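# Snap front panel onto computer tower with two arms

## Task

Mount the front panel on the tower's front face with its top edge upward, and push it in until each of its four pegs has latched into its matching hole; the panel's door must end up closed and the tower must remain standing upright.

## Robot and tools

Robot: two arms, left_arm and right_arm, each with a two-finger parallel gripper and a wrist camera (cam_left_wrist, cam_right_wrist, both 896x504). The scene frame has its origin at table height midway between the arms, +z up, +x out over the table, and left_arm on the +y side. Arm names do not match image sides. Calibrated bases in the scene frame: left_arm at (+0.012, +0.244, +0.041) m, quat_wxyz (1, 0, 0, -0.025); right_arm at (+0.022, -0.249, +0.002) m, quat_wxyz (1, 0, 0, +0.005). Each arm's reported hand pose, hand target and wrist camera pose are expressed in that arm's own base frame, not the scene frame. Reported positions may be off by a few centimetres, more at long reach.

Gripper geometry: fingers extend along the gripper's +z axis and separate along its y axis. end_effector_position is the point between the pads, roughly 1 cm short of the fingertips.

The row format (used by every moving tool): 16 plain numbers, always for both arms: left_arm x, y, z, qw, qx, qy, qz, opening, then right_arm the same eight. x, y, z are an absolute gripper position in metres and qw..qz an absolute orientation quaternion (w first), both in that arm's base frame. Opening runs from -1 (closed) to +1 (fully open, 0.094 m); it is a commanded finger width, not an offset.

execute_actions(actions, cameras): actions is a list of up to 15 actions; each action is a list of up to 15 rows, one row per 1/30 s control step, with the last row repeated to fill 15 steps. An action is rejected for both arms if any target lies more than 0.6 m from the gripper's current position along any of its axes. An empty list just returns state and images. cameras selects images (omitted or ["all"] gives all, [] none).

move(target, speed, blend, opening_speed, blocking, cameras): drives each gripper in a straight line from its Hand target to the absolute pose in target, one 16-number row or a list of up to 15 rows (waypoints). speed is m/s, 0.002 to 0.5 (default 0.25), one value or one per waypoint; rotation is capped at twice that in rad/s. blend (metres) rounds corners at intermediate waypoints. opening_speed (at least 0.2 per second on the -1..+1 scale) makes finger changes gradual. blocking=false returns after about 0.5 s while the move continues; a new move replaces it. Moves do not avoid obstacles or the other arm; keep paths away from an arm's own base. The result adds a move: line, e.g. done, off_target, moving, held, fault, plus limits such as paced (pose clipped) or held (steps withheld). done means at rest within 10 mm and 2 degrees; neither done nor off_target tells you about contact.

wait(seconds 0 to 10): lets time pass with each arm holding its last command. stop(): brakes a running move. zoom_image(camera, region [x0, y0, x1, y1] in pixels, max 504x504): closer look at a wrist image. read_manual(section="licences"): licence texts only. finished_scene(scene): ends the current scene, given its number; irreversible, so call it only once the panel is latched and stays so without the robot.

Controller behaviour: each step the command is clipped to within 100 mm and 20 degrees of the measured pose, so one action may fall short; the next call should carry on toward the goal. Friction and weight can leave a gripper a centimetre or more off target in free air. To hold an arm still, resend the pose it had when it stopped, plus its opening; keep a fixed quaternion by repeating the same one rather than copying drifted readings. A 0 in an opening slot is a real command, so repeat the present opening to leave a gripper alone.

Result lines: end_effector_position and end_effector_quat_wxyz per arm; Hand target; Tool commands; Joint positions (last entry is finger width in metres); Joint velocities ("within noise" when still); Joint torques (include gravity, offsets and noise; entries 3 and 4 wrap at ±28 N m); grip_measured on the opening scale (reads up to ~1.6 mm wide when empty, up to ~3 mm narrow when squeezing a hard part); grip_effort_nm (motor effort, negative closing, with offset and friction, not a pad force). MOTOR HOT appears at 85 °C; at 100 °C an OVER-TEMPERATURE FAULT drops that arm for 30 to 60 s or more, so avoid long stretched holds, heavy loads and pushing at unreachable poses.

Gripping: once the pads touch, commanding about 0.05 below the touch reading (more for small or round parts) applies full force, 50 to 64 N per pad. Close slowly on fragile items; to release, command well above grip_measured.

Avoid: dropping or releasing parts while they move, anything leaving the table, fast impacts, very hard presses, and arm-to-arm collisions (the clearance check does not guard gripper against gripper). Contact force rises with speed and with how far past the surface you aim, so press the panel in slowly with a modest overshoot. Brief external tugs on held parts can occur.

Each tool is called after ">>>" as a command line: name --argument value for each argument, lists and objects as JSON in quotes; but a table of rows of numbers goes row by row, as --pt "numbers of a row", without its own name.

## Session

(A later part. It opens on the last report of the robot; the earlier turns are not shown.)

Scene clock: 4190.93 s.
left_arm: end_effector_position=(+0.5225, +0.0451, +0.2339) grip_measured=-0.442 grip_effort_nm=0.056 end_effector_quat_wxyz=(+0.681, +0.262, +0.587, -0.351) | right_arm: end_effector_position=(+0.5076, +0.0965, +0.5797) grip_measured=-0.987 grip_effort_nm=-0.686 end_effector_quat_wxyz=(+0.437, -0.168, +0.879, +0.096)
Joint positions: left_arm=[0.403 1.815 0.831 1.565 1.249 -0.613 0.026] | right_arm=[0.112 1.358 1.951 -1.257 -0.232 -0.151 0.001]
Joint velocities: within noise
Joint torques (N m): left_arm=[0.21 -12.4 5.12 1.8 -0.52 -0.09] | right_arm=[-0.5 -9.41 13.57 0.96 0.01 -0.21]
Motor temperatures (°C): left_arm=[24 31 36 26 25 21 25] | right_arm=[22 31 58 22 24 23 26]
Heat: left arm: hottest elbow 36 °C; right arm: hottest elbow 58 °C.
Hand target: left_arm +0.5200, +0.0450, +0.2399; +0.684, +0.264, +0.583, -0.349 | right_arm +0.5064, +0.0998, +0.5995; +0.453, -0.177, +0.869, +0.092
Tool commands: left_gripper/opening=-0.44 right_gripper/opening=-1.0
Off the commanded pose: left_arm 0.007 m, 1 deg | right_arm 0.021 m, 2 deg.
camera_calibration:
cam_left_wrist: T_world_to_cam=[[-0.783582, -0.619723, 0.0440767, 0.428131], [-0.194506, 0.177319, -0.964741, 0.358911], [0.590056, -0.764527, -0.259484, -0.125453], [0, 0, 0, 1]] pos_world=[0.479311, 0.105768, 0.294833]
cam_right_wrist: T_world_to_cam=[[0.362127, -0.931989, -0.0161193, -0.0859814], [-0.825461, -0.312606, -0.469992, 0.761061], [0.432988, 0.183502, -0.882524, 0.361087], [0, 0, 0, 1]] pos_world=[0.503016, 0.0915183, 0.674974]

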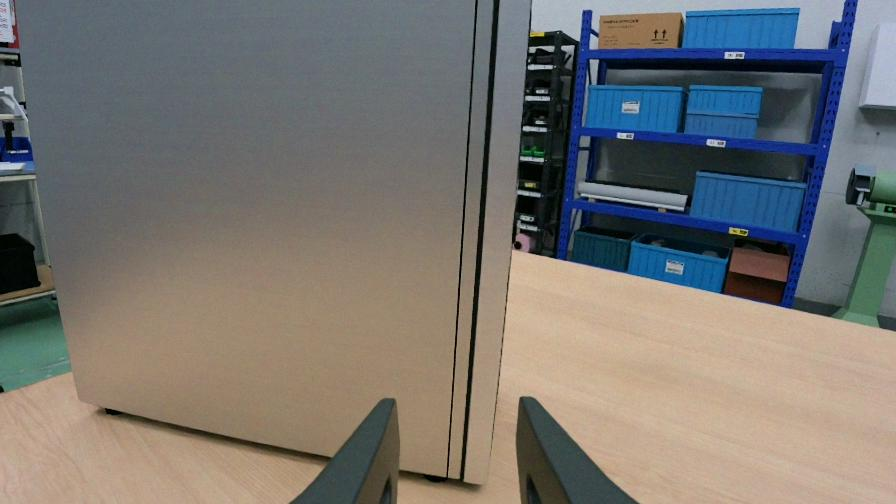

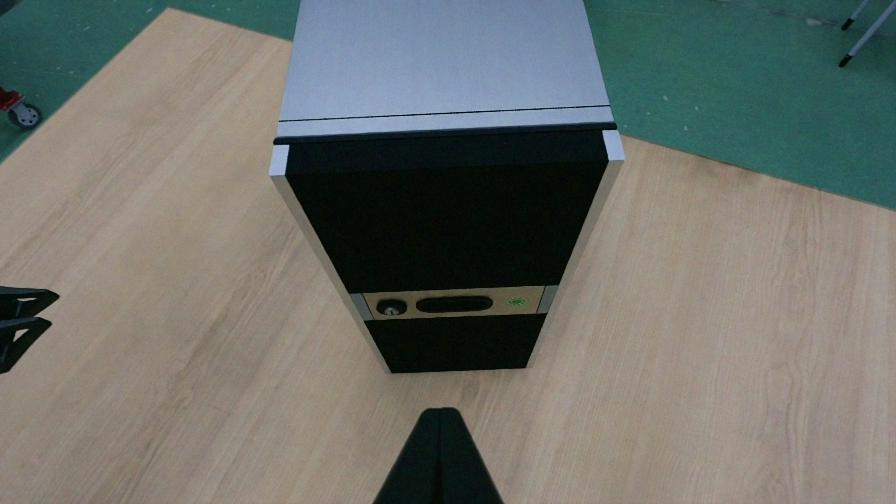

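>>> move --pt "0.52 0.045 0.24 0.684 0.264 0.583 -0.349 -0.44 0.42 0.0 0.42 0.68301 -0.18301 0.68301 0.18301 -1" --pt "0.52 0.045 0.24 0.684 0.264 0.583 -0.349 -0.44 0.50 -0.10 0.25 0.65328 -0.2706 0.65328 0.2706 -1" --pt "0.52 0.045 0.24 0.684 0.264 0.583 -0.349 -0.44 0.60 -0.12 0.18 0.62721 -0.32651 0.62721 0.32651 -1" --blend '[0.05,0.05,0]' --speed 0.25 --cameras '["cam_right_wrist"]'

Scene clock: 4242.10 s.
left_arm: end_effector_position=(+0.5225, +0.0451, +0.2339) grip_measured=-0.442 grip_effort_nm=0.061 end_effector_quat_wxyz=(+0.681, +0.262, +0.587, -0.351) | right_arm: end_effector_position=(+0.5880, -0.1208, +0.1702) grip_measured=-0.987 grip_effort_nm=-0.681 end_effector_quat_wxyz=(+0.621, -0.315, +0.637, +0.330)
Joint positions: left_arm=[0.403 1.815 0.831 1.565 1.249 -0.613 0.026] | right_arm=[-0.49 1.938 1.108 0.755 -1.437 -0.044 0.001]
Joint velocities: within noise
Joint torques (N m): left_arm=[0.26 -12.45 5.14 1.84 -0.51 -0.07] | right_arm=[-0.32 -15.97 10.67 1.46 -0.12 0.05]
Motor temperatures (°C): left_arm=[24 31 36 26 25 21 25] | right_arm=[22 31 59 22 24 23 26]
Heat: left arm: hottest elbow 36 °C; right arm: hottest elbow 59 °C.
Hand target: left_arm +0.5200, +0.0450, +0.2399; +0.684, +0.264, +0.583, -0.349 | right_arm +0.5993, -0.1198, +0.1800; +0.626, -0.327, +0.628, +0.326
Off the commanded pose: left_arm 0.007 m, 1 deg | right_arm 0.016 m, 2 deg.
joint sent to its limit (left arm) — joint 4 (wrist pitch), upper limit. The joint targets still meet the commanded pose.
move: off_target (right_arm)
camera_calibration:
cam_right_wrist: T_world_to_cam=[[0.801193, -0.597348, -0.0355694, -0.538571], [-0.284816, -0.328384, -0.90058, 0.320475], [0.526279, 0.731669, -0.433233, -0.0603215], [0, 0, 0, 1]] pos_world=[0.554522, -0.17234, 0.243324]
Images, in order (width x height): cam_right_wrist 896x504.

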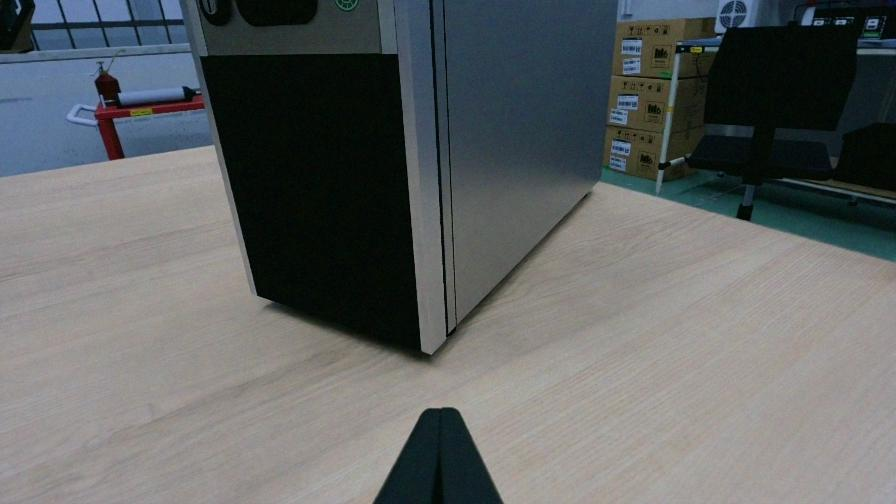

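>>> zoom_image --camera "cam_right_wrist" --region '[390, 240, 500, 370]'

>>> zoom_image --camera "cam_right_wrist" --region '[380, 0, 490, 130]'

Scaled by 3.877 from the camera's 896x504 image, which has a finer 1280x720 frame.

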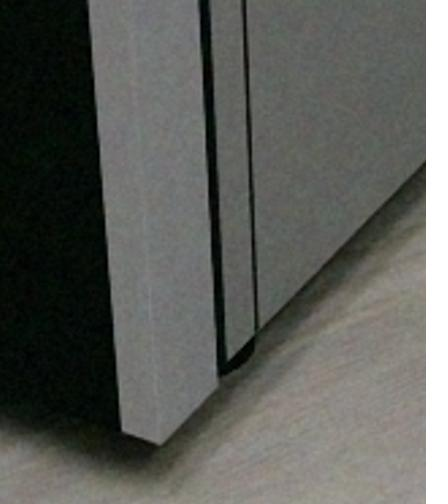

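Scaled by 3.877 from the camera's 896x504 image, which has a finer 1280x720 frame.

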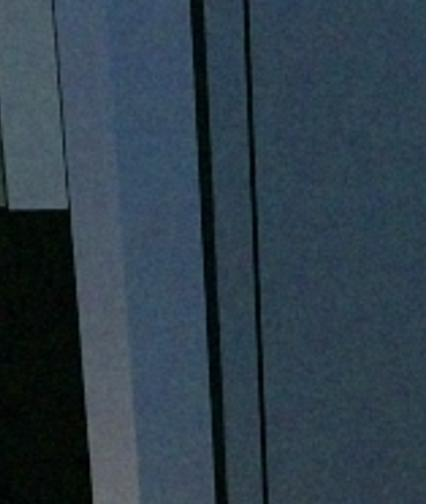

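>>> finished_scene --scene 1

The scene is finished: the task was done.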